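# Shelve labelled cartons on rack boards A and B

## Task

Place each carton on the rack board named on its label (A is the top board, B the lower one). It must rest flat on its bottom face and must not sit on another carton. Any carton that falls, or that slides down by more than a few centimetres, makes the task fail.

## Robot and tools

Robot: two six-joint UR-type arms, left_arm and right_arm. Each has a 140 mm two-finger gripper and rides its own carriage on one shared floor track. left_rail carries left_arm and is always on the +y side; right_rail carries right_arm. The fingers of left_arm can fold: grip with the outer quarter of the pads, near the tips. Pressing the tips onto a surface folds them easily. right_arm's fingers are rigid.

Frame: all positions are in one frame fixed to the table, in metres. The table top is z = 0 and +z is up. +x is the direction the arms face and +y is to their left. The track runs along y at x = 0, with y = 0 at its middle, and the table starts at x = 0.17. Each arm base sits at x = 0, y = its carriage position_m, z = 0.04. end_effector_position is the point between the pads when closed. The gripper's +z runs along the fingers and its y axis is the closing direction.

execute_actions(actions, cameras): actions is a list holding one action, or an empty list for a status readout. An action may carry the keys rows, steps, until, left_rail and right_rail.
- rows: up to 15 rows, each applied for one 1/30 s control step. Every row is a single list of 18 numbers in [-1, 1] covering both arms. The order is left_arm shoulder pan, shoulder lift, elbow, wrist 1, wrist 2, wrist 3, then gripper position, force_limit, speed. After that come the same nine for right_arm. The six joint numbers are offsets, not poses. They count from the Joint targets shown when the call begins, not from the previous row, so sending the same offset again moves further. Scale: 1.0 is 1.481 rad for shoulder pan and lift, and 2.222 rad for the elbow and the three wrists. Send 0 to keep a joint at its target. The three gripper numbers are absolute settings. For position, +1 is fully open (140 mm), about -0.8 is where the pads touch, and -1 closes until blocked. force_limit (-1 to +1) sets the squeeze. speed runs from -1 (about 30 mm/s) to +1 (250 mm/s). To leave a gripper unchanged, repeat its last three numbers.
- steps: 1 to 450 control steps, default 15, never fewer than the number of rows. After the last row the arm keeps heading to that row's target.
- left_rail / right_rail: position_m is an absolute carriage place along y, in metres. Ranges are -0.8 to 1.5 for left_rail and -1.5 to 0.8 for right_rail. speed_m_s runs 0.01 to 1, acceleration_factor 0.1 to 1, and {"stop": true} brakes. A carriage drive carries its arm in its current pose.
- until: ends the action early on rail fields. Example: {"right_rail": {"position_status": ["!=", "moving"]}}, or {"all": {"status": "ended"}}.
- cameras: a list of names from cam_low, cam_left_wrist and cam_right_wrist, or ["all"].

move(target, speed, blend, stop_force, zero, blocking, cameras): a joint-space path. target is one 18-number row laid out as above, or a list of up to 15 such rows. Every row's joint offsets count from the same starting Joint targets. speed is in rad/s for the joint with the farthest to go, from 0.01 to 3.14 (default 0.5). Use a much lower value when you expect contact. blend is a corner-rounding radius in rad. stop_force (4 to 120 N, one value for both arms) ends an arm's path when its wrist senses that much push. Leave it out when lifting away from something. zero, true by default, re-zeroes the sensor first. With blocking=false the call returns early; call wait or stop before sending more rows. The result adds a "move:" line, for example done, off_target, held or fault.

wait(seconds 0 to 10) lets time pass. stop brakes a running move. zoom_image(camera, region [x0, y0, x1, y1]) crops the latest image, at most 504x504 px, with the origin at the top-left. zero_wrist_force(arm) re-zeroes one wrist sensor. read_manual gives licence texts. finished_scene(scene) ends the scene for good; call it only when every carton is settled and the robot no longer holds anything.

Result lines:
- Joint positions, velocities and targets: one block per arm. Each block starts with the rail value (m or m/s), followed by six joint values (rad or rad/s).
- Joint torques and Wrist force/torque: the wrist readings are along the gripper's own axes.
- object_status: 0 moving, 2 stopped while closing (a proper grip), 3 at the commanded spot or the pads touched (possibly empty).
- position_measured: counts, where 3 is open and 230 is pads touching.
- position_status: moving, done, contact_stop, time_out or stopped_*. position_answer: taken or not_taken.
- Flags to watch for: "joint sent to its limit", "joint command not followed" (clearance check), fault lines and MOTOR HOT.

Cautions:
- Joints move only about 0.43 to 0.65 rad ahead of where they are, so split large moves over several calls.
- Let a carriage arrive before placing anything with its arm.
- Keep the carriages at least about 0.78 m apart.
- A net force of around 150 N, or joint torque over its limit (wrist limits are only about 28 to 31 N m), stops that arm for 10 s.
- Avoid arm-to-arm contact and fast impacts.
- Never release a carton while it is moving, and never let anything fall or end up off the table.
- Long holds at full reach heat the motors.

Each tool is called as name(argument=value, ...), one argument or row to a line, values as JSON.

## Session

execute_actions(
  actions=[],
  cameras=["all"],
)

Scene clock: 0.00 s.
left_arm: end_effector_position=(+0.3563, +0.7786, +0.5790) position_measured=3 object_status=3 end_effector_quat_wxyz=(+0.000, +0.000, +1.000, +0.000) | right_arm: end_effector_position=(+0.3563, -0.6214, +0.5790) position_measured=3 object_status=3 end_effector_quat_wxyz=(+0.000, +0.000, +1.000, +0.000)
Joint positions: left_arm=[0.7 -0.281 -2.157 1.821 -1.235 -1.571 -0.28] | right_arm=[-0.7 -0.281 -2.157 1.821 -1.235 -1.571 -0.28]
Joint velocities: within noise
Joint torques (N m): no reading
Wrist force (N): no reading
Wrist torque (N m): no reading
Wrist force, peak (N): no reading
Joint targets: left_arm=[0.700 -0.280 -2.157 1.821 -1.235 -1.571 -0.280] | right_arm=[-0.700 -0.281 -2.157 1.821 -1.235 -1.571 -0.280]
Tool commands: left_gripper/position=+1.0 left_gripper/force_limit=+1.0 left_gripper/speed=+1.0 right_gripper/position=+1.0 right_gripper/force_limit=+1.0 right_gripper/speed=+1.0
left_rail: position_m=0.700 position_status=done
right_rail: position_m=-0.700 position_status=done

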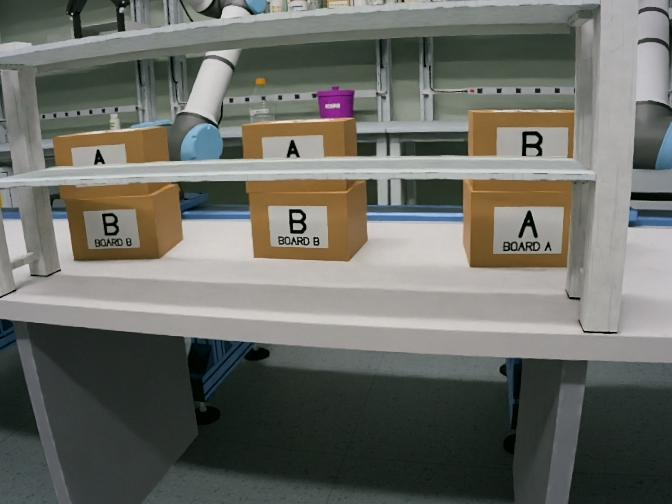

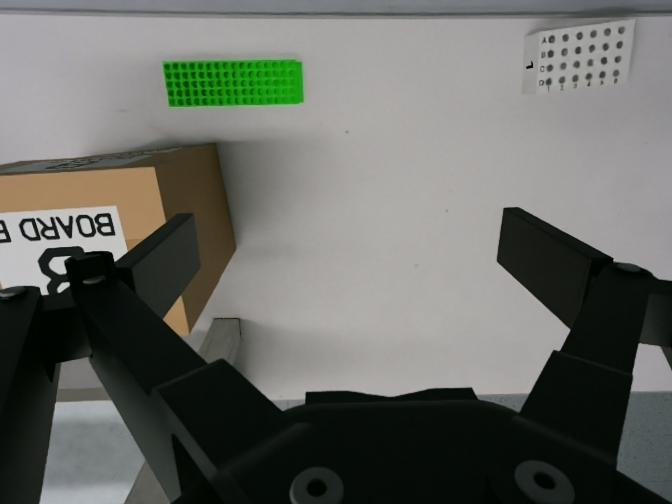

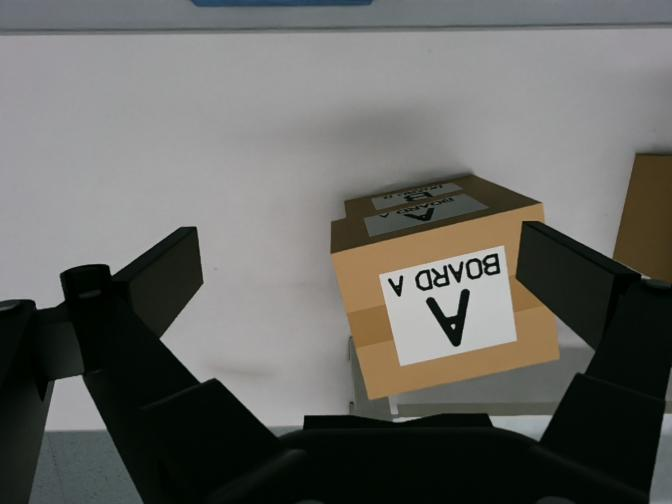

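execute_actions(
  actions=[
    {"right_rail": {"position_m": -0.3, "speed_m_s": 0.3, "acceleration_factor": 0.6}, "left_rail": {"position_m": 0.5, "speed_m_s": 0.3, "acceleration_factor": 0.6}, "steps": 120, "until": {"all": {"status": "ended"}}},
  ],
  cameras=["cam_left_wrist", "cam_right_wrist"],
)

Scene clock: 142.37 s.
left_arm: end_effector_position=(+0.3563, +0.5786, +0.5790) position_measured=3 object_status=3 end_effector_quat_wxyz=(+0.000, +0.000, +1.000, +0.000) | right_arm: end_effector_position=(+0.3563, -0.2215, +0.5790) position_measured=3 object_status=3 end_effector_quat_wxyz=(+0.000, +0.000, +1.000, +0.000) end_effector_velocity=(+0.000, +0.001, +0.000) end_effector_angular_velocity=(-0.002, -0.001, +0.000)
Joint positions: left_arm=[0.5 -0.281 -2.157 1.821 -1.235 -1.571 -0.28] | right_arm=[-0.3 -0.281 -2.157 1.821 -1.235 -1.571 -0.28]
Joint velocities: left_arm=[within noise] | right_arm=[0.001 0.001 -0.001 0 0 -0.001 0.001]
Joint torques (N m): left_arm=[-0.6 4.95 -49.35 -3.23 0.28 -0.54] | right_arm=[-1.69 5.28 -40.03 -3.82 0.45 0.01]
Wrist force (N): left_arm=[-0.2 -0.3 -0.1] | right_arm=[0.1 0.0 0.2]
Wrist torque (N m): left_arm=[-0.08 0.05 0.00] | right_arm=[-0.01 -0.03 0.00]
Wrist force, peak (N): left_arm=[0.1 -1.2 0.3] | right_arm=[0.0 -1.4 0.0]
Joint targets: left_arm=[0.500 -0.280 -2.157 1.821 -1.235 -1.571 -0.280] | right_arm=[-0.300 -0.281 -2.157 1.821 -1.235 -1.571 -0.280]
Tool commands: left_gripper/position=+1.0 left_gripper/force_limit=+1.0 left_gripper/speed=+1.0 right_gripper/position=+1.0 right_gripper/force_limit=+1.0 right_gripper/speed=+1.0
left_rail: position_m=0.500 speed_m_s=0.30 position_status=done
right_rail: position_m=-0.300 speed_m_s=0.30 position_status=done
camera_calibration:
cam_left_wrist: T_world_to_cam=[[0.00214105, 0.999833, 0.0181292, -0.580716], [0.941022, -0.00814831, 0.338248, -0.530325], [0.338339, 0.0163358, -0.940882, 0.5975], [0, 0, 0, 1]] pos_world=[0.298133, 0.566537, 0.752087]
cam_right_wrist: T_world_to_cam=[[0.0224336, 0.999667, 0.0127834, 0.213056], [0.95045, -0.0252913, 0.309847, -0.521915], [0.310067, 0.00519896, -0.950701, 0.617149], [0, 0, 0, 1]] pos_world=[0.299918, -0.229394, 0.745714]
Images, in order (width x height): cam_left_wrist 672x504, cam_right_wrist 672x504.

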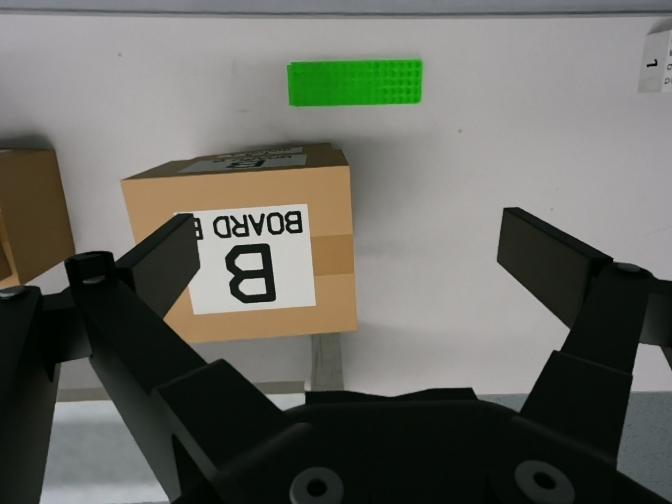

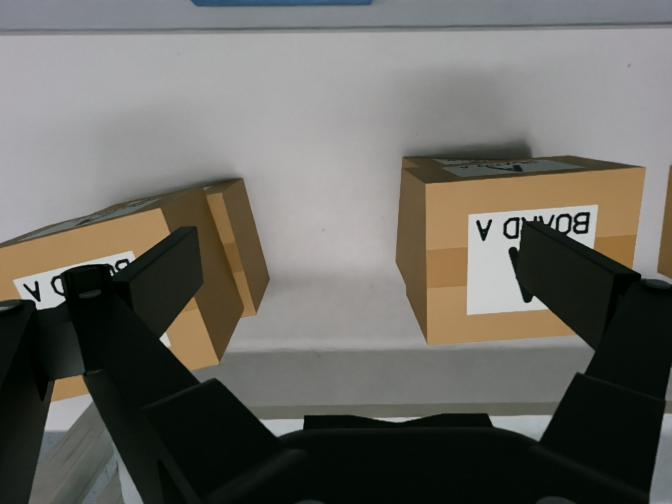

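zoom_image(
  camera="cam_right_wrist",
  region=[380, 130, 672, 370],
)

zoom_image(
  camera="cam_right_wrist",
  region=[0, 150, 292, 420],
)

zoom_image(
  camera="cam_left_wrist",
  region=[100, 120, 400, 360],
)

Scaled by 1.726.

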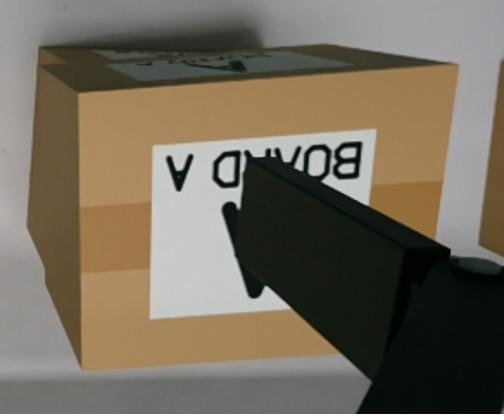

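Scaled by 1.726.

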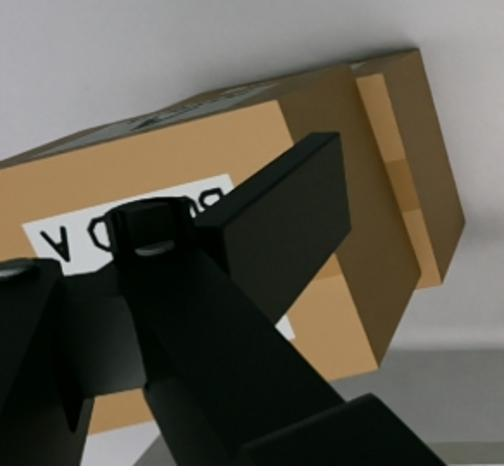

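Scaled by 1.680.

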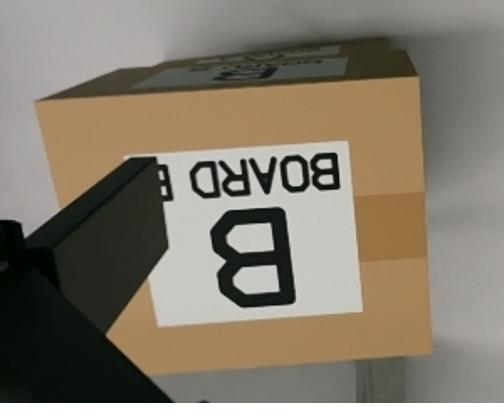

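execute_actions(
  actions=[
    {"right_rail": {"position_m": -0.63, "speed_m_s": 0.3}, "steps": 120, "until": {"right_rail": {"position_status": ["!=", "moving"]}}},
  ],
  cameras=[],
)

execute_actions(
  actions=[
    {"left_rail": {"position_m": 0.265, "speed_m_s": 0.3}, "steps": 120, "until": {"left_rail": {"position_status": ["!=", "moving"]}}},
  ],
  cameras=["cam_left_wrist", "cam_right_wrist"],
)

Scene clock: 306.73 s.
left_arm: end_effector_position=(+0.3563, +0.5786, +0.5790) position_measured=3 object_status=3 end_effector_quat_wxyz=(+0.000, +0.000, +1.000, +0.000) | right_arm: end_effector_position=(+0.3563, -0.5514, +0.5790) position_measured=3 object_status=3 end_effector_quat_wxyz=(+0.000, +0.000, +1.000, +0.000) end_effector_velocity=(+0.000, -0.001, +0.000) end_effector_angular_velocity=(-0.001, +0.000, +0.001)
Joint positions: left_arm=[0.5 -0.281 -2.157 1.821 -1.235 -1.571 -0.28] | right_arm=[-0.63 -0.281 -2.157 1.821 -1.235 -1.571 -0.28]
Joint velocities: left_arm=[within noise] | right_arm=[-0.001 0 0.001 0 0 -0.001 -0.001]
Joint torques (N m): left_arm=[1.04 6.53 -46.39 -2.06 -0.02 -0.36] | right_arm=[-2.47 5.82 -37.97 -2.86 0.45 0.09]
Wrist force (N): left_arm=[0.1 -0.1 0.2] | right_arm=[0.2 -0.1 -0.1]
Wrist torque (N m): left_arm=[-0.02 -0.01 0.00] | right_arm=[-0.02 -0.04 0.00]
Wrist force, peak (N): left_arm=[-0.3 -0.6 0.2] | right_arm=[-0.1 1.5 -0.2]
Joint targets: left_arm=[0.500 -0.280 -2.157 1.821 -1.235 -1.571 -0.280] | right_arm=[-0.630 -0.281 -2.157 1.821 -1.235 -1.571 -0.280]
Tool commands: left_gripper/position=+1.0 left_gripper/force_limit=+1.0 left_gripper/speed=+1.0 right_gripper/position=+1.0 right_gripper/force_limit=+1.0 right_gripper/speed=+1.0
left_rail: position_m=0.500 speed_m_s=0.30 position_status=done
right_rail: position_m=-0.630 speed_m_s=0.30 position_status=done
No camera images: "cameras" was empty.

Scene clock: 308.53 s.
left_arm: end_effector_position=(+0.3563, +0.3437, +0.5790) position_measured=3 object_status=3 end_effector_quat_wxyz=(+0.000, +0.000, +1.000, +0.000) end_effector_velocity=(+0.001, -0.001, +0.000) end_effector_angular_velocity=(-0.001, +0.001, -0.001) | right_arm: end_effector_position=(+0.3563, -0.5514, +0.5790) position_measured=3 object_status=3 end_effector_quat_wxyz=(+0.000, +0.000, +1.000, +0.000)
Joint positions: left_arm=[0.265 -0.281 -2.157 1.821 -1.235 -1.571 -0.28] | right_arm=[-0.63 -0.281 -2.157 1.821 -1.235 -1.571 -0.28]
Joint velocities: left_arm=[-0.001 0 0.001 -0.001 0 -0.001 0.001] | right_arm=[within noise]
Joint torques (N m): left_arm=[-1.98 7.62 -45.45 -2.03 0.16 -0.11] | right_arm=[-2.32 9.15 -37.31 -2.59 0.55 0.06]
Wrist force (N): left_arm=[0.0 -0.4 0.2] | right_arm=[0.1 -0.2 0.4]
Wrist torque (N m): left_arm=[-0.10 0.00 0.00] | right_arm=[-0.04 -0.02 0.00]
Wrist force, peak (N): left_arm=[0.2 -1.2 0.2] | right_arm=[0.1 -0.4 0.5]
Joint targets: left_arm=[0.265 -0.280 -2.157 1.821 -1.235 -1.571 -0.280] | right_arm=[-0.630 -0.281 -2.157 1.821 -1.235 -1.571 -0.280]
Tool commands: left_gripper/position=+1.0 left_gripper/force_limit=+1.0 left_gripper/speed=+1.0 right_gripper/position=+1.0 right_gripper/force_limit=+1.0 right_gripper/speed=+1.0
left_rail: position_m=0.265 speed_m_s=0.30 position_status=done
right_rail: position_m=-0.630 speed_m_s=0.30 position_status=done
camera_calibration:
cam_left_wrist: T_world_to_cam=[[0.00214105, 0.999833, 0.0181292, -0.345855], [0.941022, -0.00814831, 0.338248, -0.532239], [0.338339, 0.0163358, -0.940882, 0.601338], [0, 0, 0, 1]] pos_world=[0.298133, 0.331637, 0.752087]
cam_right_wrist: T_world_to_cam=[[0.0224336, 0.999667, 0.0127834, 0.542846], [0.95045, -0.0252913, 0.309847, -0.530259], [0.310067, 0.00519896, -0.950701, 0.618864], [0, 0, 0, 1]] pos_world=[0.299918, -0.559294, 0.745714]
Images, in order (width x height): cam_left_wrist 672x504, cam_right_wrist 672x504.

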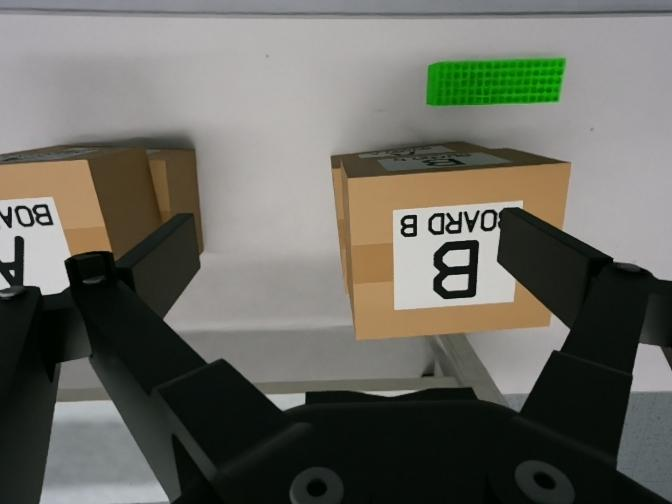

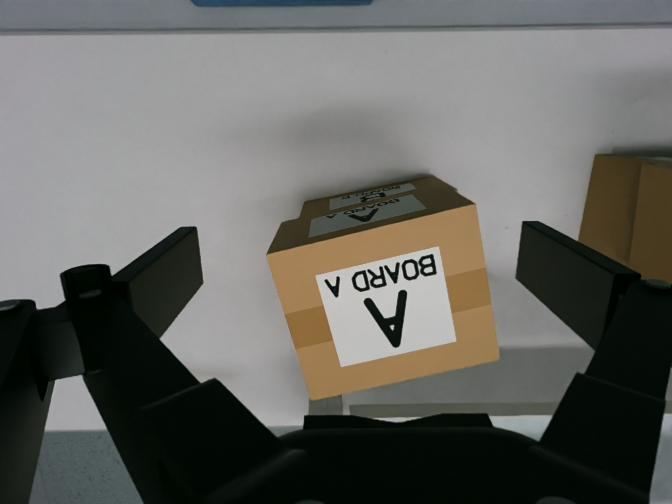

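move(
  target=[0.18906, 0.06749, 0.09677, 0.72279, -0.67507, 0.45005, -1, 1, 0, 0.18974, 0.06749, 0.09677, 0.72279, 0.67507, -0.31503, -0.13, 1, 0],
  speed=0.8,
  cameras=["cam_low"],
)

Scene clock: 333.47 s.
left_arm: end_effector_position=(+0.1012, +0.1668, +0.6318) position_measured=233 object_status=3 end_effector_quat_wxyz=(-0.444, -0.057, +0.800, -0.399) | right_arm: end_effector_position=(+0.1665, -0.1715, +0.6656) position_measured=145 object_status=3 end_effector_quat_wxyz=(-0.329, +0.069, +0.741, +0.582)
Joint positions: left_arm=[0.265 -0.118 -2.099 1.946 -0.307 -2.438 0.299] | right_arm=[-0.63 -0.083 -2.086 1.972 -0.104 -0.514 -0.774]
Joint torques (N m): left_arm=[-14.41 -22.88 -59.82 -2.75 1.29 -2.79] | right_arm=[11.13 12.75 -32.69 3.67 4.43 -2.3]
Wrist force (N): left_arm=[-0.9 0.8 0.5] | right_arm=[0.1 0.8 -0.9]
Wrist torque (N m): left_arm=[-0.16 0.07 0.41] | right_arm=[0.35 -0.31 0.19]
Wrist force, peak (N): left_arm=[2.8 3.5 2.0] | right_arm=[0.2 -4.2 -1.4]
Joint targets: left_arm=[0.265 -0.118 -2.099 1.946 -0.307 -2.438 0.299] | right_arm=[-0.630 -0.082 -2.086 1.972 -0.104 -0.514 -0.774]
left_rail: position_m=0.265 speed_m_s=0.30 position_status=done
right_rail: position_m=-0.630 speed_m_s=0.30 position_status=done
move: held (left_arm; a check stopped the path), off_target (right_arm; braked when a check withheld steps of left_arm); limits=held; left_arm: the wrist 1 is farthest, 0.678 rad from its target; right_arm: the wrist 1 is farthest, 0.475 rad from its target
joint command not followed: on one or more control steps a check withheld the commanded joint targets of the left arm, and it was not sent them on those steps.
cause: the commanded joint targets, or the way to them, would bring two parts of the arm too close to each other (its gripper and another part of the arm, with joints 5 (wrist 1) to 7 (wrist 3) between them).
Images, in order (width x height): cam_low 672x504.

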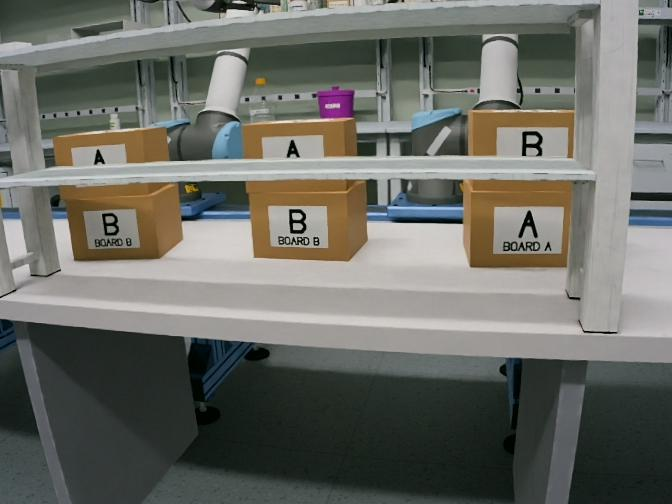

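move(
  target=[
    [0.07968, 0.29188, -0.08137, 0.25136, 0, 0.22547, -1, 1, 0, 0.05537, 0.01955, 0.02881, 0.21379, 0.5455, -0.3586, -0.13, 1, 0],
    [0.07968, 0.29188, -0.08137, 0.25136, -0.63083, 0.57237, -1, 1, 0, 0.05537, 0.01955, 0.02881, 0.21379, 0.5455, -0.3586, -0.13, 1, 0],
  ],
  speed=0.8,
  blend=0.1,
  cameras=["cam_low"],
)

Scene clock: 362.00 s.
left_arm: end_effector_position=(+0.1411, +0.1682, +0.6699) position_measured=233 object_status=3 end_effector_quat_wxyz=(-0.506, -0.070, +0.744, -0.430) | right_arm: end_effector_position=(+0.3224, -0.1298, +0.6743) position_measured=145 object_status=3 end_effector_quat_wxyz=(-0.113, +0.211, +0.677, +0.695)
Joint positions: left_arm=[0.265 -0.077 -1.951 1.884 -0.116 -2.438 0.47] | right_arm=[-0.63 -0.041 -2.072 2.005 0.137 0.101 -1.178]
Joint torques (N m): left_arm=[-15.76 -32.58 -37.7 -0.79 1.21 -2.57] | right_arm=[10.08 11.86 -33.54 3.27 3.64 -2.28]
Wrist force (N): left_arm=[-1.0 0.8 0.5] | right_arm=[0.9 0.7 -0.6]
Wrist torque (N m): left_arm=[-0.17 0.09 0.42] | right_arm=[0.34 -0.47 0.17]
Wrist force, peak (N): left_arm=[-5.2 0.2 -1.4] | right_arm=[0.8 1.6 -0.7]
Joint targets: left_arm=[0.265 -0.077 -1.951 1.884 -0.116 -2.438 0.470] | right_arm=[-0.630 -0.041 -2.072 2.005 0.137 0.101 -1.178]
left_rail: position_m=0.265 speed_m_s=0.30 position_status=done
right_rail: position_m=-0.630 speed_m_s=0.30 position_status=done
move: held (left_arm; a check stopped the path), off_target (right_arm; braked when a check withheld steps of left_arm); path passed 0 of 2 targets; limits=held; left_arm: the wrist 2 is farthest, 1.401 rad from its target; right_arm: the wrist 2 is farthest, 0.598 rad from its target
joint command not followed: on one or more control steps a check withheld the commanded joint targets of the left arm, and it was not sent them on those steps.
cause: the commanded joint targets, or the way to them, would bring two parts of the arm too close to each other (its gripper and another part of the arm, with joints 5 (wrist 1) to 7 (wrist 3) between them).
Images, in order (width x height): cam_low 672x504.

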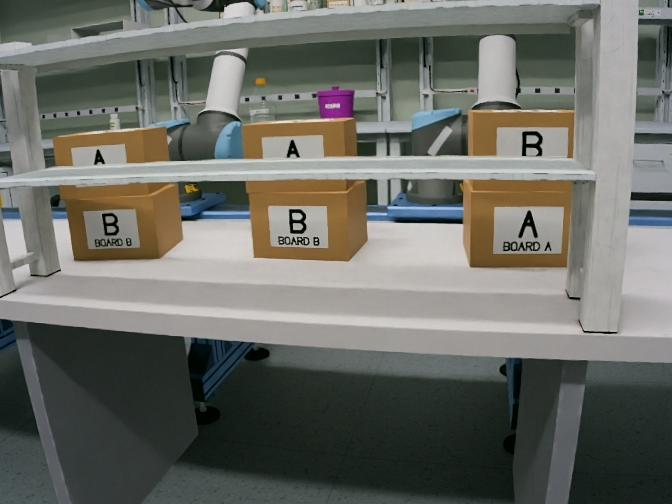

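move(
  target=[
    [0.05199, 0, 0, -0.17282, -0.31665, 0.23852, -1, 1, 0, 0.02768, 0.01009, 0.01396, 0.10532, 0.26872, -0.17678, -0.13, 1, 0],
    [0.05199, 0.0682, 0.0072, 0.05221, -0.63083, 0.49541, -1, 1, 0, 0.02768, 0.01009, 0.01396, 0.10532, 0.26872, -0.17678, -0.13, 1, 0],
    [0.05199, -0.07161, 0.06842, 0.21919, -0.63083, 0.49541, -1, 1, 0, 0.02768, 0.01009, 0.01396, 0.10532, 0.26872, -0.17678, -0.13, 1, 0],
  ],
  speed=0.7,
  blend=0.1,
  cameras=["cam_left_wrist", "cam_right_wrist"],
)

Scene clock: 408.63 s.
left_arm: end_effector_position=(+0.4498, +0.1782, +0.5868) position_measured=233 object_status=3 end_effector_quat_wxyz=(+0.123, -0.354, +0.696, -0.612) | right_arm: end_effector_position=(+0.4496, -0.1948, +0.5867) position_measured=145 object_status=3 end_effector_quat_wxyz=(+0.122, +0.354, +0.696, +0.612)
Joint positions: left_arm=[0.265 0 -2.057 2.036 0.37 -3.84 1.571] | right_arm=[-0.63 0 -2.057 2.036 0.371 0.698 -1.571]
Joint torques (N m): left_arm=[5.3 -24.01 -38.19 2.68 -1.83 2.37] | right_arm=[9.04 9.54 -36.78 2 2.91 -2.19]
Wrist force (N): left_arm=[-0.8 1.2 0.4] | right_arm=[0.4 0.7 -0.1]
Wrist torque (N m): left_arm=[-0.08 0.14 0.40] | right_arm=[0.39 -0.24 0.14]
Wrist force, peak (N): left_arm=[1.7 4.1 -2.1] | right_arm=[-1.8 1.0 -0.9]
Joint targets: left_arm=[0.265 0.000 -2.057 2.036 0.371 -3.840 1.571] | right_arm=[-0.630 0.000 -2.057 2.036 0.371 0.698 -1.571]
left_rail: position_m=0.265 speed_m_s=0.30 position_status=done
right_rail: position_m=-0.630 speed_m_s=0.30 position_status=done
move: done
camera_calibration:
cam_left_wrist: T_world_to_cam=[[-0.351669, 0.015519, -0.935996, 0.713653], [0.475955, 0.863948, -0.1645, -0.275387], [0.806099, -0.503341, -0.31121, 0.0924818], [0, 0, 0, 1]] pos_world=[0.307492, 0.273395, 0.651456]
cam_right_wrist: T_world_to_cam=[[0.351814, -0.0242849, 0.935755, -0.704945], [0.488431, -0.848025, -0.205643, -0.262417], [0.798538, 0.529399, -0.286486, 0.0882621], [0, 0, 0, 1]] pos_world=[0.305702, -0.286382, 0.630978]
Images, in order (width x height): cam_left_wrist 672x504, cam_right_wrist 672x504.

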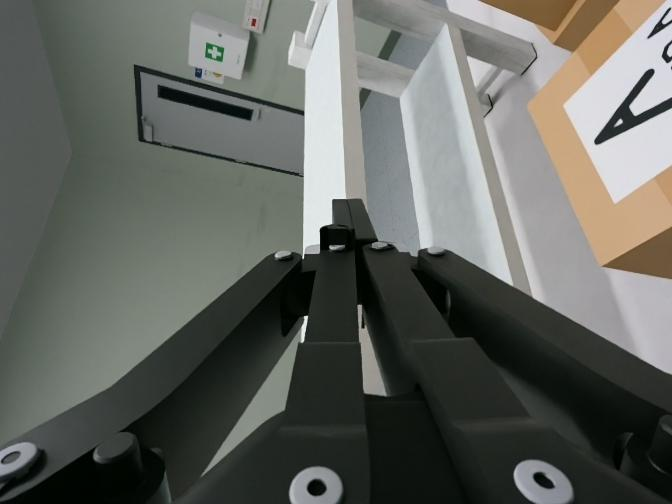

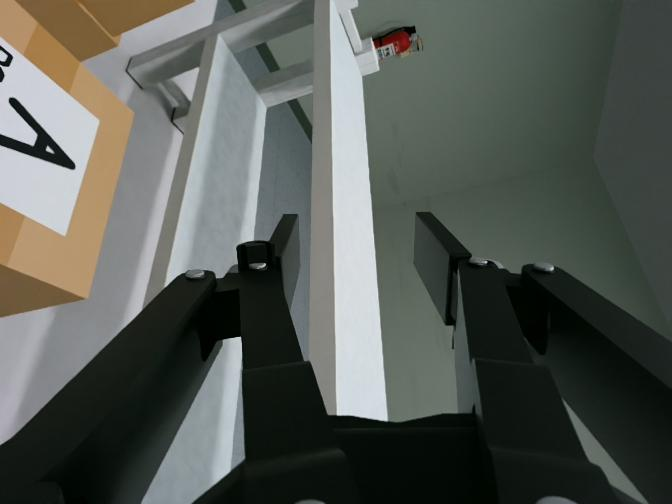

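execute_actions(
  actions=[
    {"left_rail": {"position_m": 0.25, "speed_m_s": 0.1}, "steps": 60, "until": {"left_rail": {"position_status": ["!=", "moving"]}}},
  ],
  cameras=[],
)

move(
  target=[
    [0, 0.00573, 0.0636, -0.06741, 0, 0, -1, 1, 0, 0, 0.00573, 0.0636, -0.06741, 0, 0, -0.13, 1, 0],
    [0, 0.0382, 0.13343, -0.1589, 0, 0, -1, 1, 0, 0, 0.0382, 0.13343, -0.1589, 0, 0, -0.13, 1, 0],
    [0, 0.10965, 0.19452, -0.2676, 0, 0, -1, 1, 0, 0, 0.10965, 0.19452, -0.2676, 0, 0, -0.13, 1, 0],
    [0, 0.19098, 0.23035, -0.35764, 0, 0, -1, 1, 0, 0, 0.19098, 0.23035, -0.35764, 0, 0, -0.13, 1, 0],
  ],
  speed=0.35,
  blend=0.03,
  cameras=["all"],
)

Scene clock: 443.57 s.
left_arm: end_effector_position=(+0.4497, +0.1633, +0.5867) position_measured=233 object_status=3 end_effector_quat_wxyz=(+0.123, -0.354, +0.696, -0.612) | right_arm: end_effector_position=(+0.4496, -0.1948, +0.5867) position_measured=145 object_status=3 end_effector_quat_wxyz=(+0.122, +0.354, +0.696, +0.612)
Joint positions: left_arm=[0.25 0 -2.057 2.036 0.371 -3.84 1.571] | right_arm=[-0.63 0 -2.057 2.036 0.371 0.698 -1.571]
Joint torques (N m): left_arm=[-14.13 -25.74 -44.79 0.07 -1.33 2.05] | right_arm=[8.15 9.02 -42.51 -0.11 2.66 -2.14]
Wrist force (N): left_arm=[-1.0 1.2 0.4] | right_arm=[0.7 0.9 -0.1]
Wrist torque (N m): left_arm=[-0.09 0.17 0.40] | right_arm=[0.42 -0.31 0.14]
Wrist force, peak (N): left_arm=[-1.8 1.2 -0.9] | right_arm=[0.8 1.2 -0.3]
Joint targets: left_arm=[0.250 0.000 -2.057 2.036 0.371 -3.840 1.571] | right_arm=[-0.630 0.000 -2.057 2.036 0.371 0.698 -1.571]
Tool commands: left_gripper/position=-1.0 left_gripper/force_limit=+1.0 left_gripper/speed=+0.0 right_gripper/position=-0.13 right_gripper/force_limit=+1.0 right_gripper/speed=+0.0
left_rail: position_m=0.250 speed_m_s=0.10 position_status=done
right_rail: position_m=-0.630 speed_m_s=0.30 position_status=done
No camera images: "cameras" was empty.

Scene clock: 446.43 s.
left_arm: end_effector_position=(+0.4497, +0.1632, +0.2338) position_measured=233 object_status=3 end_effector_quat_wxyz=(+0.123, -0.354, +0.696, -0.612) | right_arm: end_effector_position=(+0.4495, -0.1948, +0.2337) position_measured=145 object_status=3 end_effector_quat_wxyz=(+0.122, +0.354, +0.696, +0.612)
Joint positions: left_arm=[0.25 0 -1.774 2.548 -0.424 -3.84 1.571] | right_arm=[-0.63 0 -1.774 2.548 -0.423 0.698 -1.571]
Joint torques (N m): left_arm=[-13.03 5.2 -25 -2.98 -1.31 2.09] | right_arm=[4.78 -1.11 -20.61 -3.12 2.61 -2.07]
Wrist force (N): left_arm=[-0.8 1.4 0.4] | right_arm=[0.3 0.7 0.1]
Wrist torque (N m): left_arm=[-0.04 0.12 0.40] | right_arm=[0.41 -0.25 0.15]
Wrist force, peak (N): left_arm=[-0.8 2.7 0.5] | right_arm=[0.9 3.1 -0.4]
Joint targets: left_arm=[0.250 0.000 -1.774 2.548 -0.424 -3.840 1.571] | right_arm=[-0.630 0.000 -1.774 2.548 -0.423 0.698 -1.571]
left_rail: position_m=0.250 speed_m_s=0.10 position_status=done
right_rail: position_m=-0.630 speed_m_s=0.30 position_status=done
move: done
camera_calibration:
cam_left_wrist: T_world_to_cam=[[-0.351864, 0.0155308, -0.935922, 0.383479], [0.475895, 0.863967, -0.164578, -0.320412], [0.80605, -0.503309, -0.31139, -0.0247843], [0, 0, 0, 1]] pos_world=[0.307392, 0.258395, 0.298456]
cam_right_wrist: T_world_to_cam=[[0.35186, -0.0243639, 0.935735, -0.37462], [0.488397, -0.848023, -0.20573, -0.334925], [0.798538, 0.529399, -0.286486, -0.0127876], [0, 0, 0, 1]] pos_world=[0.305602, -0.286382, 0.277978]

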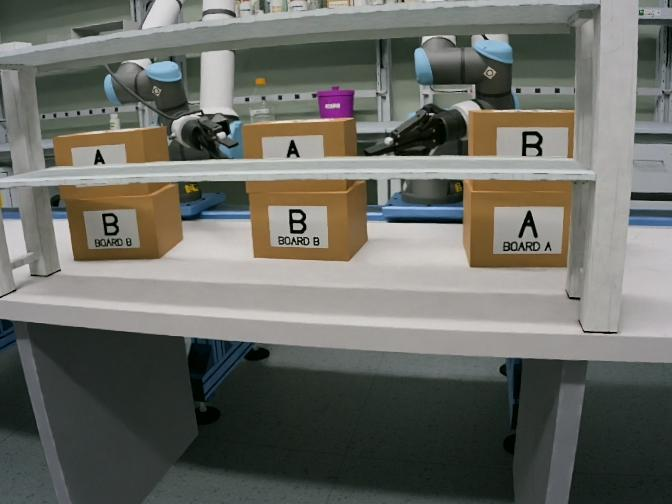

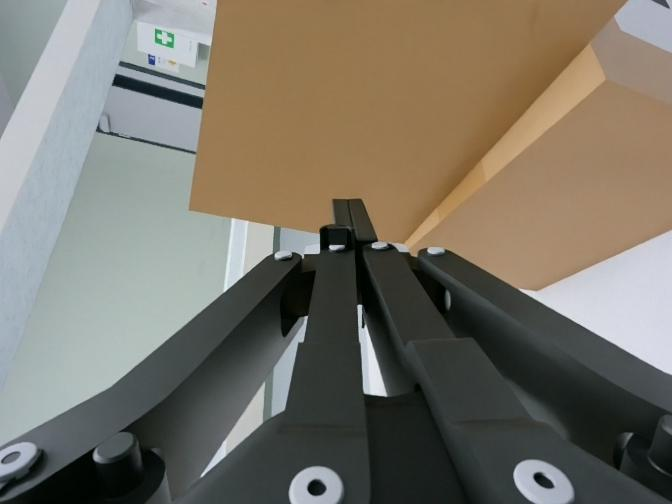

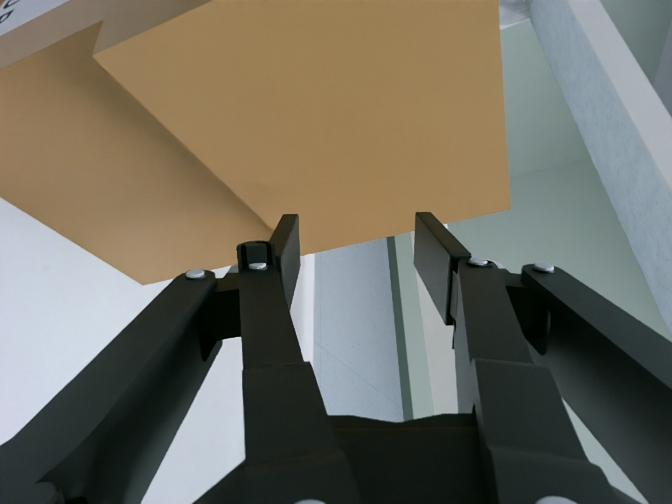

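execute_actions(
  actions=[
    {"left_rail": {"position_m": 0.225, "speed_m_s": 0.03}, "right_rail": {"position_m": -0.6, "speed_m_s": 0.03}, "steps": 90, "until": {"all": {"status": "ended"}}},
  ],
  cameras=["cam_left_wrist", "cam_right_wrist"],
)

Scene clock: 469.87 s.
left_arm: end_effector_position=(+0.4497, +0.1382, +0.2337) position_measured=233 object_status=3 end_effector_quat_wxyz=(+0.123, -0.354, +0.696, -0.612) | right_arm: end_effector_position=(+0.4495, -0.1648, +0.2336) position_measured=145 object_status=3 end_effector_quat_wxyz=(+0.122, +0.354, +0.696, +0.612)
Joint positions: left_arm=[0.225 0 -1.774 2.548 -0.424 -3.84 1.571] | right_arm=[-0.6 0 -1.774 2.548 -0.423 0.698 -1.571]
Joint torques (N m): left_arm=[-14.32 3.83 -31.77 -0.66 -1.25 2] | right_arm=[-4.23 -1.93 -29.01 -1.21 2.33 -1.94]
Wrist force (N): left_arm=[-0.6 1.6 0.5] | right_arm=[0.4 0.9 0.1]
Wrist torque (N m): left_arm=[0.00 0.09 0.40] | right_arm=[0.46 -0.28 0.15]
Wrist force, peak (N): left_arm=[-1.2 1.6 0.4] | right_arm=[0.6 0.7 1.0]
Joint targets: left_arm=[0.225 0.000 -1.774 2.548 -0.424 -3.840 1.571] | right_arm=[-0.600 0.000 -1.774 2.548 -0.423 0.698 -1.571]
Tool commands: left_gripper/position=-1.0 left_gripper/force_limit=+1.0 left_gripper/speed=+0.0 right_gripper/position=-0.13 right_gripper/force_limit=+1.0 right_gripper/speed=+0.0
left_rail: position_m=0.225 speed_m_s=0.03 position_status=done
right_rail: position_m=-0.600 speed_m_s=0.03 position_status=done
camera_calibration:
cam_left_wrist: T_world_to_cam=[[-0.351864, 0.0155308, -0.935922, 0.383867], [0.475895, 0.863967, -0.164578, -0.298813], [0.80605, -0.503309, -0.31139, -0.0373671], [0, 0, 0, 1]] pos_world=[0.307392, 0.233395, 0.298456]
cam_right_wrist: T_world_to_cam=[[0.35186, -0.0243639, 0.935735, -0.373796], [0.488397, -0.848023, -0.20573, -0.309505], [0.798538, 0.529399, -0.286486, -0.0286982], [0, 0, 0, 1]] pos_world=[0.305602, -0.256382, 0.277878]
Images, in order (width x height): cam_left_wrist 672x504, cam_right_wrist 672x504.

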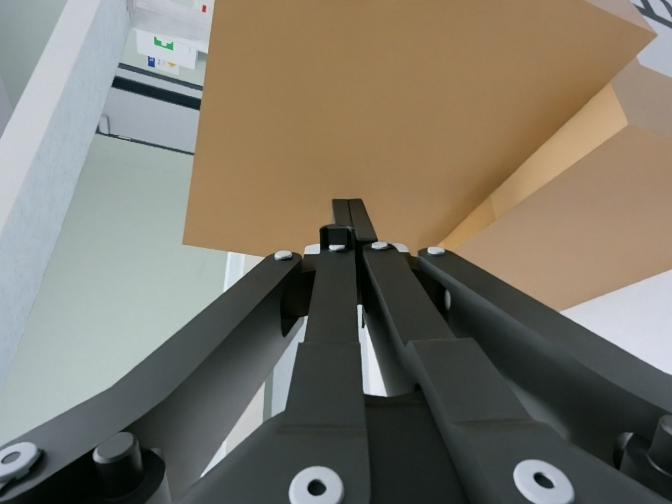

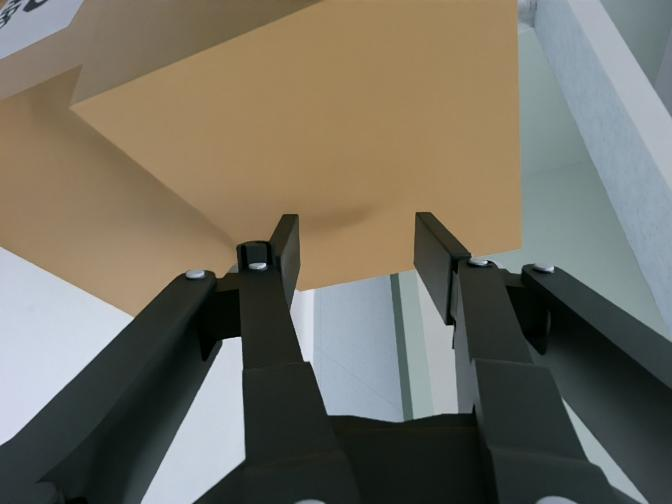

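execute_actions(
  actions=[],
  cameras=[],
)

Scene clock: 518.47 s.
left_arm: end_effector_position=(+0.4497, +0.1382, +0.2337) position_measured=233 object_status=3 end_effector_quat_wxyz=(+0.123, -0.354, +0.696, -0.612) | right_arm: end_effector_position=(+0.4495, -0.1648, +0.2336) position_measured=145 object_status=3 end_effector_quat_wxyz=(+0.122, +0.354, +0.696, +0.612)
Joint positions: left_arm=[0.225 0 -1.774 2.548 -0.424 -3.84 1.571] | right_arm=[-0.6 0 -1.774 2.548 -0.423 0.698 -1.571]
Joint velocities: within noise
Joint torques (N m): left_arm=[-9.58 2.08 -36.43 0.78 -0.95 1.37] | right_arm=[-10.38 -2.42 -34.12 -0.06 2.39 -2.03]
Wrist force (N): left_arm=[-0.7 1.4 0.3] | right_arm=[0.4 0.3 0.4]
Wrist torque (N m): left_arm=[-0.04 0.11 0.40] | right_arm=[0.33 -0.28 0.15]
Wrist force, peak (N): left_arm=[-1.0 1.7 0.3] | right_arm=[0.6 0.9 0.4]
Joint targets: left_arm=[0.225 0.000 -1.774 2.548 -0.424 -3.840 1.571] | right_arm=[-0.600 0.000 -1.774 2.548 -0.423 0.698 -1.571]
Tool commands: left_gripper/position=-1.0 left_gripper/force_limit=+1.0 left_gripper/speed=+0.0 right_gripper/position=-0.13 right_gripper/force_limit=+1.0 right_gripper/speed=+0.0
left_rail: position_m=0.225 speed_m_s=0.03 position_status=done
right_rail: position_m=-0.600 speed_m_s=0.03 position_status=done
No camera images: "cameras" was empty.

execute_actions(
  actions=[
    {"left_rail": {"position_m": 0.2200}, "right_rail": {"position_m": -0.5930}, "steps": 60, "until": {"all": {"status": "ended"}}},
  ],
  cameras=[],
)

Scene clock: 527.70 s.
left_arm: end_effector_position=(+0.4497, +0.1333, +0.2337) position_measured=233 object_status=3 end_effector_quat_wxyz=(+0.123, -0.354, +0.696, -0.612) end_effector_velocity=(+0.000, -0.001, +0.000) end_effector_angular_velocity=(-0.001, +0.000, -0.001) | right_arm: end_effector_position=(+0.4495, -0.1579, +0.2336) position_measured=145 object_status=3 end_effector_quat_wxyz=(+0.122, +0.354, +0.696, +0.612)
Joint positions: left_arm=[0.22 0 -1.774 2.548 -0.424 -3.84 1.571] | right_arm=[-0.593 0 -1.774 2.548 -0.423 0.698 -1.571]
Joint velocities: left_arm=[-0.001 0 0.001 -0.001 -0.001 0.001 0] | right_arm=[within noise]
Joint torques (N m): left_arm=[-12.33 2.97 -42.19 1.09 -0.8 0.92] | right_arm=[-12.24 -4.09 -36.07 1.7 2.31 -1.67]
Wrist force (N): left_arm=[-0.8 1.2 0.5] | right_arm=[0.4 0.8 0.2]
Wrist torque (N m): left_arm=[-0.09 0.12 0.40] | right_arm=[0.44 -0.27 0.15]
Wrist force, peak (N): left_arm=[-1.7 1.3 -0.5] | right_arm=[1.0 0.8 1.0]
Joint targets: left_arm=[0.220 0.000 -1.774 2.548 -0.424 -3.840 1.571] | right_arm=[-0.593 0.000 -1.774 2.548 -0.423 0.698 -1.571]
Tool commands: left_gripper/position=-1.0 left_gripper/force_limit=+1.0 left_gripper/speed=+0.0 right_gripper/position=-0.13 right_gripper/force_limit=+1.0 right_gripper/speed=+0.0
left_rail: position_m=0.220 speed_m_s=0.03 position_status=done
right_rail: position_m=-0.593 speed_m_s=0.03 position_status=done
No camera images: "cameras" was empty.

execute_actions(
  actions=[
    {"left_rail": {"position_m": 0.2180}, "right_rail": {"position_m": -0.5905}, "steps": 60, "until": {"all": {"status": "ended"}}},
  ],
  cameras=[],
)

Scene clock: 530.30 s.
left_arm: end_effector_position=(+0.4497, +0.1312, +0.2337) position_measured=233 object_status=3 end_effector_quat_wxyz=(+0.123, -0.354, +0.696, -0.612) | right_arm: end_effector_position=(+0.4496, -0.1554, +0.2336) position_measured=145 object_status=3 end_effector_quat_wxyz=(+0.122, +0.354, +0.696, +0.612)
Joint positions: left_arm=[0.218 0 -1.774 2.548 -0.424 -3.84 1.571] | right_arm=[-0.591 0 -1.774 2.548 -0.423 0.698 -1.571]
Joint torques (N m): left_arm=[-12 1.51 -45.02 0.94 -0.37 0.99] | right_arm=[-8.12 -2.43 -36 1.85 0.46 -1.85]
Wrist force (N): left_arm=[-4.8 -0.1 -8.6] | right_arm=[-6.1 2.2 -14.1]
Wrist torque (N m): left_arm=[-0.05 0.08 0.39] | right_arm=[0.85 -0.28 -0.05]
Wrist force, peak (N): left_arm=[-5.0 0.1 -8.6] | right_arm=[-6.6 1.5 -14.0]
Joint targets: left_arm=[0.218 0.000 -1.774 2.548 -0.424 -3.840 1.571] | right_arm=[-0.591 0.000 -1.774 2.548 -0.423 0.698 -1.571]
Tool commands: left_gripper/position=-1.0 left_gripper/force_limit=+1.0 left_gripper/speed=+0.0 right_gripper/position=-0.13 right_gripper/force_limit=+1.0 right_gripper/speed=+0.0
left_rail: position_m=0.218 speed_m_s=0.03 position_status=done
right_rail: position_m=-0.591 speed_m_s=0.03 position_status=done
No camera images: "cameras" was empty.

execute_actions(
  actions=[
    {"left_rail": {"position_m": 0.2162}, "right_rail": {"position_m": -0.5887}, "steps": 60, "until": {"all": {"status": "ended"}}},
  ],
  cameras=[],
)

Scene clock: 535.17 s.
left_arm: end_effector_position=(+0.4498, +0.1295, +0.2337) position_measured=233 object_status=3 end_effector_quat_wxyz=(+0.123, -0.354, +0.696, -0.612) | right_arm: end_effector_position=(+0.4495, -0.1536, +0.2336) position_measured=145 object_status=3 end_effector_quat_wxyz=(+0.122, +0.354, +0.696, +0.612)
Joint positions: left_arm=[0.216 0 -1.774 2.548 -0.424 -3.84 1.571] | right_arm=[-0.589 0 -1.774 2.548 -0.423 0.698 -1.571]
Joint torques (N m): left_arm=[-12.43 1.41 -36.3 1.17 9.9 1.05] | right_arm=[15.78 -4.35 -34.42 1.72 -6.09 -1.14]
Wrist force (N): left_arm=[-30.7 -5.9 -40.2] | right_arm=[-20.8 6.6 -38.1]
Wrist torque (N m): left_arm=[0.20 -0.56 0.29] | right_arm=[1.35 -0.36 -0.34]
Wrist force, peak (N): left_arm=[-30.9 -6.8 -40.5] | right_arm=[-20.8 6.6 -38.1]
Joint targets: left_arm=[0.216 0.000 -1.774 2.548 -0.424 -3.840 1.571] | right_arm=[-0.589 0.000 -1.774 2.548 -0.423 0.698 -1.571]
Tool commands: left_gripper/position=-1.0 left_gripper/force_limit=+1.0 left_gripper/speed=+0.0 right_gripper/position=-0.13 right_gripper/force_limit=+1.0 right_gripper/speed=+0.0
left_rail: position_m=0.216 speed_m_s=0.03 position_status=done
right_rail: position_m=-0.589 speed_m_s=0.03 position_status=done
No camera images: "cameras" was empty.

execute_actions(
  actions=[
    {"left_rail": {"position_m": 0.2160}, "right_rail": {"position_m": -0.5880}, "steps": 60, "until": {"all": {"status": "ended"}}},
  ],
  cameras=[],
)

Scene clock: 541.30 s.
left_arm: end_effector_position=(+0.4497, +0.1293, +0.2337) position_measured=233 object_status=3 end_effector_quat_wxyz=(+0.123, -0.354, +0.696, -0.612) | right_arm: end_effector_position=(+0.4495, -0.1529, +0.2336) position_measured=145 object_status=3 end_effector_quat_wxyz=(+0.122, +0.354, +0.696, +0.612)
Joint positions: left_arm=[0.216 0 -1.774 2.548 -0.424 -3.84 1.571] | right_arm=[-0.588 0 -1.774 2.548 -0.423 0.698 -1.571]
Joint torques (N m): left_arm=[-12.54 -0.17 -23.22 1.36 17.8 0.63] | right_arm=[17.13 -5.07 -34.24 1.48 -6.06 1.36]
Wrist force (N): left_arm=[-34.6 -5.7 -44.4] | right_arm=[-27.6 10.5 -61.0]
Wrist torque (N m): left_arm=[0.22 -0.66 0.29] | right_arm=[1.59 -0.23 -0.28]
Wrist force, peak (N): left_arm=[-34.8 -6.7 -44.2] | right_arm=[-27.6 10.5 -61.0]
Joint targets: left_arm=[0.216 0.000 -1.774 2.548 -0.424 -3.840 1.571] | right_arm=[-0.588 0.000 -1.774 2.548 -0.423 0.698 -1.571]
Tool commands: left_gripper/position=-1.0 left_gripper/force_limit=+1.0 left_gripper/speed=+0.0 right_gripper/position=-0.13 right_gripper/force_limit=+1.0 right_gripper/speed=+0.0
left_rail: position_m=0.216 speed_m_s=0.03 position_status=done
right_rail: position_m=-0.588 speed_m_s=0.03 position_status=done
No camera images: "cameras" was empty.

move(
  target=[0, -0.08134, -0.03583, 0.09004, 0, 0, -1, 1, 0, 0, -0.08134, -0.03583, 0.09004, 0, 0, -0.13, 1, 0],
  speed=0.12,
  cameras=[],
)

Scene clock: 552.37 s.
left_arm: end_effector_position=(+0.4497, +0.1292, +0.3037) position_measured=233 object_status=3 end_effector_quat_wxyz=(+0.123, -0.354, +0.696, -0.612) | right_arm: end_effector_position=(+0.4496, -0.1527, +0.3036) position_measured=145 object_status=3 end_effector_quat_wxyz=(+0.122, +0.354, +0.696, +0.612)
Joint positions: left_arm=[0.216 0 -1.894 2.468 -0.224 -3.84 1.571] | right_arm=[-0.588 0 -1.894 2.468 -0.223 0.698 -1.571]
Joint torques (N m): left_arm=[-23.53 -35.43 -55.85 1.93 17.35 0.27] | right_arm=[22.17 -27.51 -50.88 0.74 -6.1 1.33]
Wrist force (N): left_arm=[-35.4 5.0 -35.0] | right_arm=[-34.8 -10.0 -35.3]
Wrist torque (N m): left_arm=[-0.25 -0.83 0.43] | right_arm=[0.98 -0.67 -0.34]
Wrist force, peak (N): left_arm=[-35.2 -5.9 -45.1] | right_arm=[-28.6 11.2 -62.7]
Joint targets: left_arm=[0.216 0.000 -1.895 2.468 -0.224 -3.840 1.571] | right_arm=[-0.588 0.000 -1.894 2.468 -0.223 0.698 -1.571]
left_rail: position_m=0.216 speed_m_s=0.03 position_status=done
right_rail: position_m=-0.588 speed_m_s=0.03 position_status=done
move: done
No camera images: "cameras" was empty.

move(
  target=[
    [0, -0.07145, -0.06109, 0.10870, 0, 0, -1, 1, 0, 0, -0.07145, -0.06109, 0.10870, 0, 0, -0.13, 1, 0],
    [0, -0.10392, -0.13092, 0.20018, 0, 0, -1, 1, 0, 0, -0.10392, -0.13092, 0.20018, 0, 0, -0.13, 1, 0],
    [0, -0.10965, -0.19452, 0.26760, 0, 0, -1, 1, 0, 0, -0.10965, -0.19452, 0.26760, 0, 0, -0.13, 1, 0],
    [0, -0.01876, -0.22869, 0.24119, 0, 0, -1, 1, 0, 0, -0.01876, -0.22869, 0.24119, 0, 0, -0.13, 1, 0],
    [0, 0.04003, -0.25514, 0.22846, 0, 0, -1, 1, 0, 0, 0.04003, -0.25514, 0.22846, 0, 0, -0.13, 1, 0],
    [0, 0.09753, -0.28439, 0.21938, 0, 0, -1, 1, 0, 0, 0.09753, -0.28439, 0.21938, 0, 0, -0.13, 1, 0],
    [0, 0.15391, -0.31640, 0.21382, 0, 0, -1, 1, 0, 0, 0.15391, -0.31640, 0.21382, 0, 0, -0.13, 1, 0],
    [0, 0.20390, -0.34761, 0.21173, 0, 0, -1, 1, 0, 0, 0.20390, -0.34761, 0.21173, 0, 0, -0.13, 1, 0],
  ],
  speed=[0.2, 0.2, 0.2, 0.15, 0.15, 0.15, 0.15, 0.08],
  blend=[0.03, 0.03, 0.03, 0.03, 0.02, 0.02, 0.02, 0],
  cameras=[],
)

Scene clock: 586.23 s.
left_arm: end_effector_position=(+0.7196, +0.1292, +0.5867) position_measured=233 object_status=3 end_effector_quat_wxyz=(+0.123, -0.354, +0.696, -0.612) | right_arm: end_effector_position=(+0.7195, -0.1528, +0.5865) position_measured=145 object_status=3 end_effector_quat_wxyz=(+0.122, +0.354, +0.696, +0.612)
Joint positions: left_arm=[0.216 0 -1.593 1.696 0.247 -3.84 1.571] | right_arm=[-0.588 0 -1.592 1.696 0.247 0.698 -1.571]
Joint torques (N m): left_arm=[-39.58 -29.33 -62.3 -2.94 17.35 -0.18] | right_arm=[29.43 -41.65 -57.63 -6.53 -5.93 0.94]
Wrist force (N): left_arm=[-29.5 3.5 -29.3] | right_arm=[-29.9 -10.0 -28.9]
Wrist torque (N m): left_arm=[-0.19 -0.66 0.43] | right_arm=[1.44 -0.59 -0.64]
Wrist force, peak (N): left_arm=[-35.2 2.9 -35.8] | right_arm=[-35.0 -11.8 -35.9]
Joint targets: left_arm=[0.216 0.000 -1.593 1.696 0.247 -3.840 1.571] | right_arm=[-0.588 0.000 -1.592 1.696 0.247 0.698 -1.571]
left_rail: position_m=0.216 speed_m_s=0.03 position_status=done
right_rail: position_m=-0.588 speed_m_s=0.03 position_status=done
move: done
No camera images: "cameras" was empty.

move(
  target=[0, 0.00269, 0.01411, -0.01590, 0, 0, -1, 1, 0, 0, 0.00269, 0.01411, -0.01590, 0, 0, -0.13, 1, 0],
  speed=0.04,
  cameras=[],
)

move(
  target=[0, 0.00040, 0.00212, -0.00239, 0, 0, -1, 1, 0, 0, 0.00040, 0.00212, -0.00239, 0, 0, -0.13, 1, 0],
  speed=0.03,
  cameras=["cam_low"],
)

Scene clock: 600.43 s.
left_arm: end_effector_position=(+0.7198, +0.1292, +0.5668) position_measured=233 object_status=3 end_effector_quat_wxyz=(+0.123, -0.354, +0.696, -0.612) | right_arm: end_effector_position=(+0.7196, -0.1528, +0.5667) position_measured=145 object_status=3 end_effector_quat_wxyz=(+0.122, +0.354, +0.696, +0.612)
Joint positions: left_arm=[0.216 0 -1.589 1.727 0.211 -3.84 1.571] | right_arm=[-0.588 0 -1.588 1.727 0.212 0.698 -1.571]
Joint torques (N m): left_arm=[-36.47 -31.46 -39.2 -3.13 16.98 -0.57] | right_arm=[33.02 -34.68 -36.06 -5.1 -6.07 1.29]
Wrist force (N): left_arm=[-31.0 2.5 -30.9] | right_arm=[-28.1 -2.4 -30.0]
Wrist torque (N m): left_arm=[-0.06 -0.72 0.40] | right_arm=[1.41 -0.63 -0.50]
Wrist force, peak (N): left_arm=[-31.0 2.5 -30.9] | right_arm=[-30.2 -10.8 -29.0]
Joint targets: left_arm=[0.216 0.000 -1.589 1.727 0.211 -3.840 1.571] | right_arm=[-0.588 0.000 -1.588 1.727 0.212 0.698 -1.571]
left_rail: position_m=0.216 speed_m_s=0.03 position_status=done
right_rail: position_m=-0.588 speed_m_s=0.03 position_status=done
move: done
No camera images: "cameras" was empty.

Scene clock: 601.13 s.
left_arm: end_effector_position=(+0.7197, +0.1293, +0.5638) position_measured=233 object_status=3 end_effector_quat_wxyz=(+0.123, -0.354, +0.696, -0.612) | right_arm: end_effector_position=(+0.7196, -0.1528, +0.5637) position_measured=145 object_status=3 end_effector_quat_wxyz=(+0.122, +0.354, +0.696, +0.612)
Joint positions: left_arm=[0.216 0 -1.588 1.732 0.206 -3.84 1.571] | right_arm=[-0.588 0 -1.588 1.732 0.207 0.698 -1.571]
Joint torques (N m): left_arm=[-37.94 -19.23 -31.68 -1.56 16.22 -0.38] | right_arm=[33.01 -14.26 -21.58 -1.27 -5.97 1.15]
Wrist force (N): left_arm=[-29.1 -7.9 -41.7] | right_arm=[-21.4 16.7 -47.5]
Wrist torque (N m): left_arm=[0.16 -0.44 0.24] | right_arm=[1.38 -0.27 -0.09]
Wrist force, peak (N): left_arm=[-28.1 -9.5 -43.4] | right_arm=[-21.1 17.2 -47.8]
Joint targets: left_arm=[0.216 0.000 -1.588 1.732 0.206 -3.840 1.571] | right_arm=[-0.588 0.000 -1.588 1.732 0.207 0.698 -1.571]
left_rail: position_m=0.216 speed_m_s=0.03 position_status=done
right_rail: position_m=-0.588 speed_m_s=0.03 position_status=done
move: done
Images, in order (width x height): cam_low 672x504.

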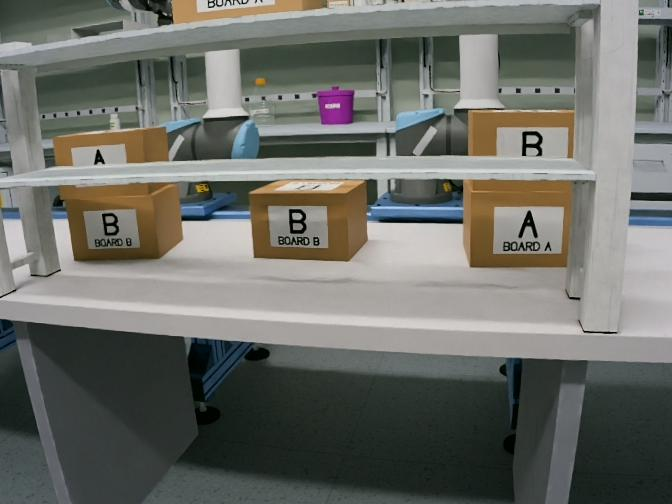

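execute_actions(
  actions=[
    {"left_rail": {"position_m": 0.2280}, "right_rail": {"position_m": -0.6030}, "steps": 60, "until": {"all": {"status": "ended"}}},
  ],
  cameras=["cam_right_wrist"],
)

Scene clock: 620.03 s.
left_arm: end_effector_position=(+0.7197, +0.1412, +0.5636) position_measured=233 object_status=3 end_effector_quat_wxyz=(+0.123, -0.354, +0.696, -0.612) | right_arm: end_effector_position=(+0.7195, -0.1678, +0.5635) position_measured=145 object_status=3 end_effector_quat_wxyz=(+0.122, +0.354, +0.696, +0.612)
Joint positions: left_arm=[0.228 0 -1.588 1.732 0.206 -3.84 1.571] | right_arm=[-0.603 0 -1.588 1.732 0.207 0.698 -1.571]
Joint torques (N m): left_arm=[10.36 -36.55 -52.96 -0.8 -1.07 -0.69] | right_arm=[-15.82 -52.6 -38.39 -2.22 1.81 1.06]
Wrist force (N): left_arm=[-0.7 1.4 0.2] | right_arm=[1.5 -0.5 1.0]
Wrist torque (N m): left_arm=[-0.03 0.10 0.40] | right_arm=[0.07 -0.54 0.08]
Wrist force, peak (N): left_arm=[-27.2 -9.7 -44.4] | right_arm=[-20.2 18.5 -50.7]
Joint targets: left_arm=[0.228 0.000 -1.588 1.732 0.206 -3.840 1.571] | right_arm=[-0.603 0.000 -1.588 1.732 0.207 0.698 -1.571]
Tool commands: left_gripper/position=-1.0 left_gripper/force_limit=+1.0 left_gripper/speed=+0.0 right_gripper/position=-0.13 right_gripper/force_limit=+1.0 right_gripper/speed=+0.0
left_rail: position_m=0.228 speed_m_s=0.03 position_status=done
right_rail: position_m=-0.603 speed_m_s=0.03 position_status=done
camera_calibration:
cam_right_wrist: T_world_to_cam=[[0.351996, -0.0243445, 0.935685, -0.777609], [0.488533, -0.847918, -0.205843, -0.375943], [0.798395, 0.529569, -0.28657, -0.148079], [0, 0, 0, 1]] pos_world=[0.575601, -0.259281, 0.607777]
Images, in order (width x height): cam_right_wrist 672x504.

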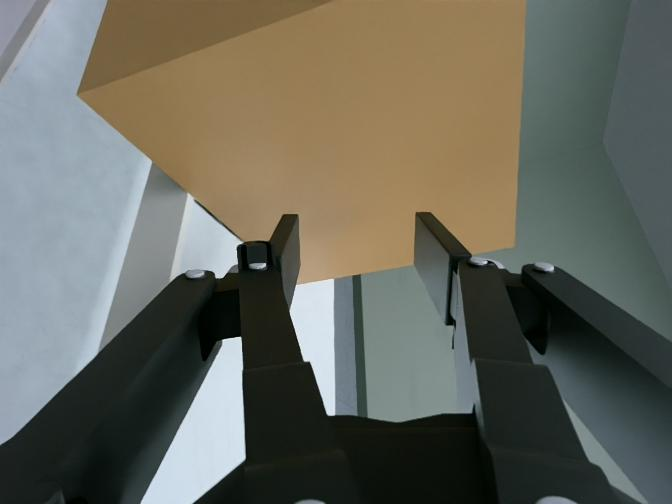

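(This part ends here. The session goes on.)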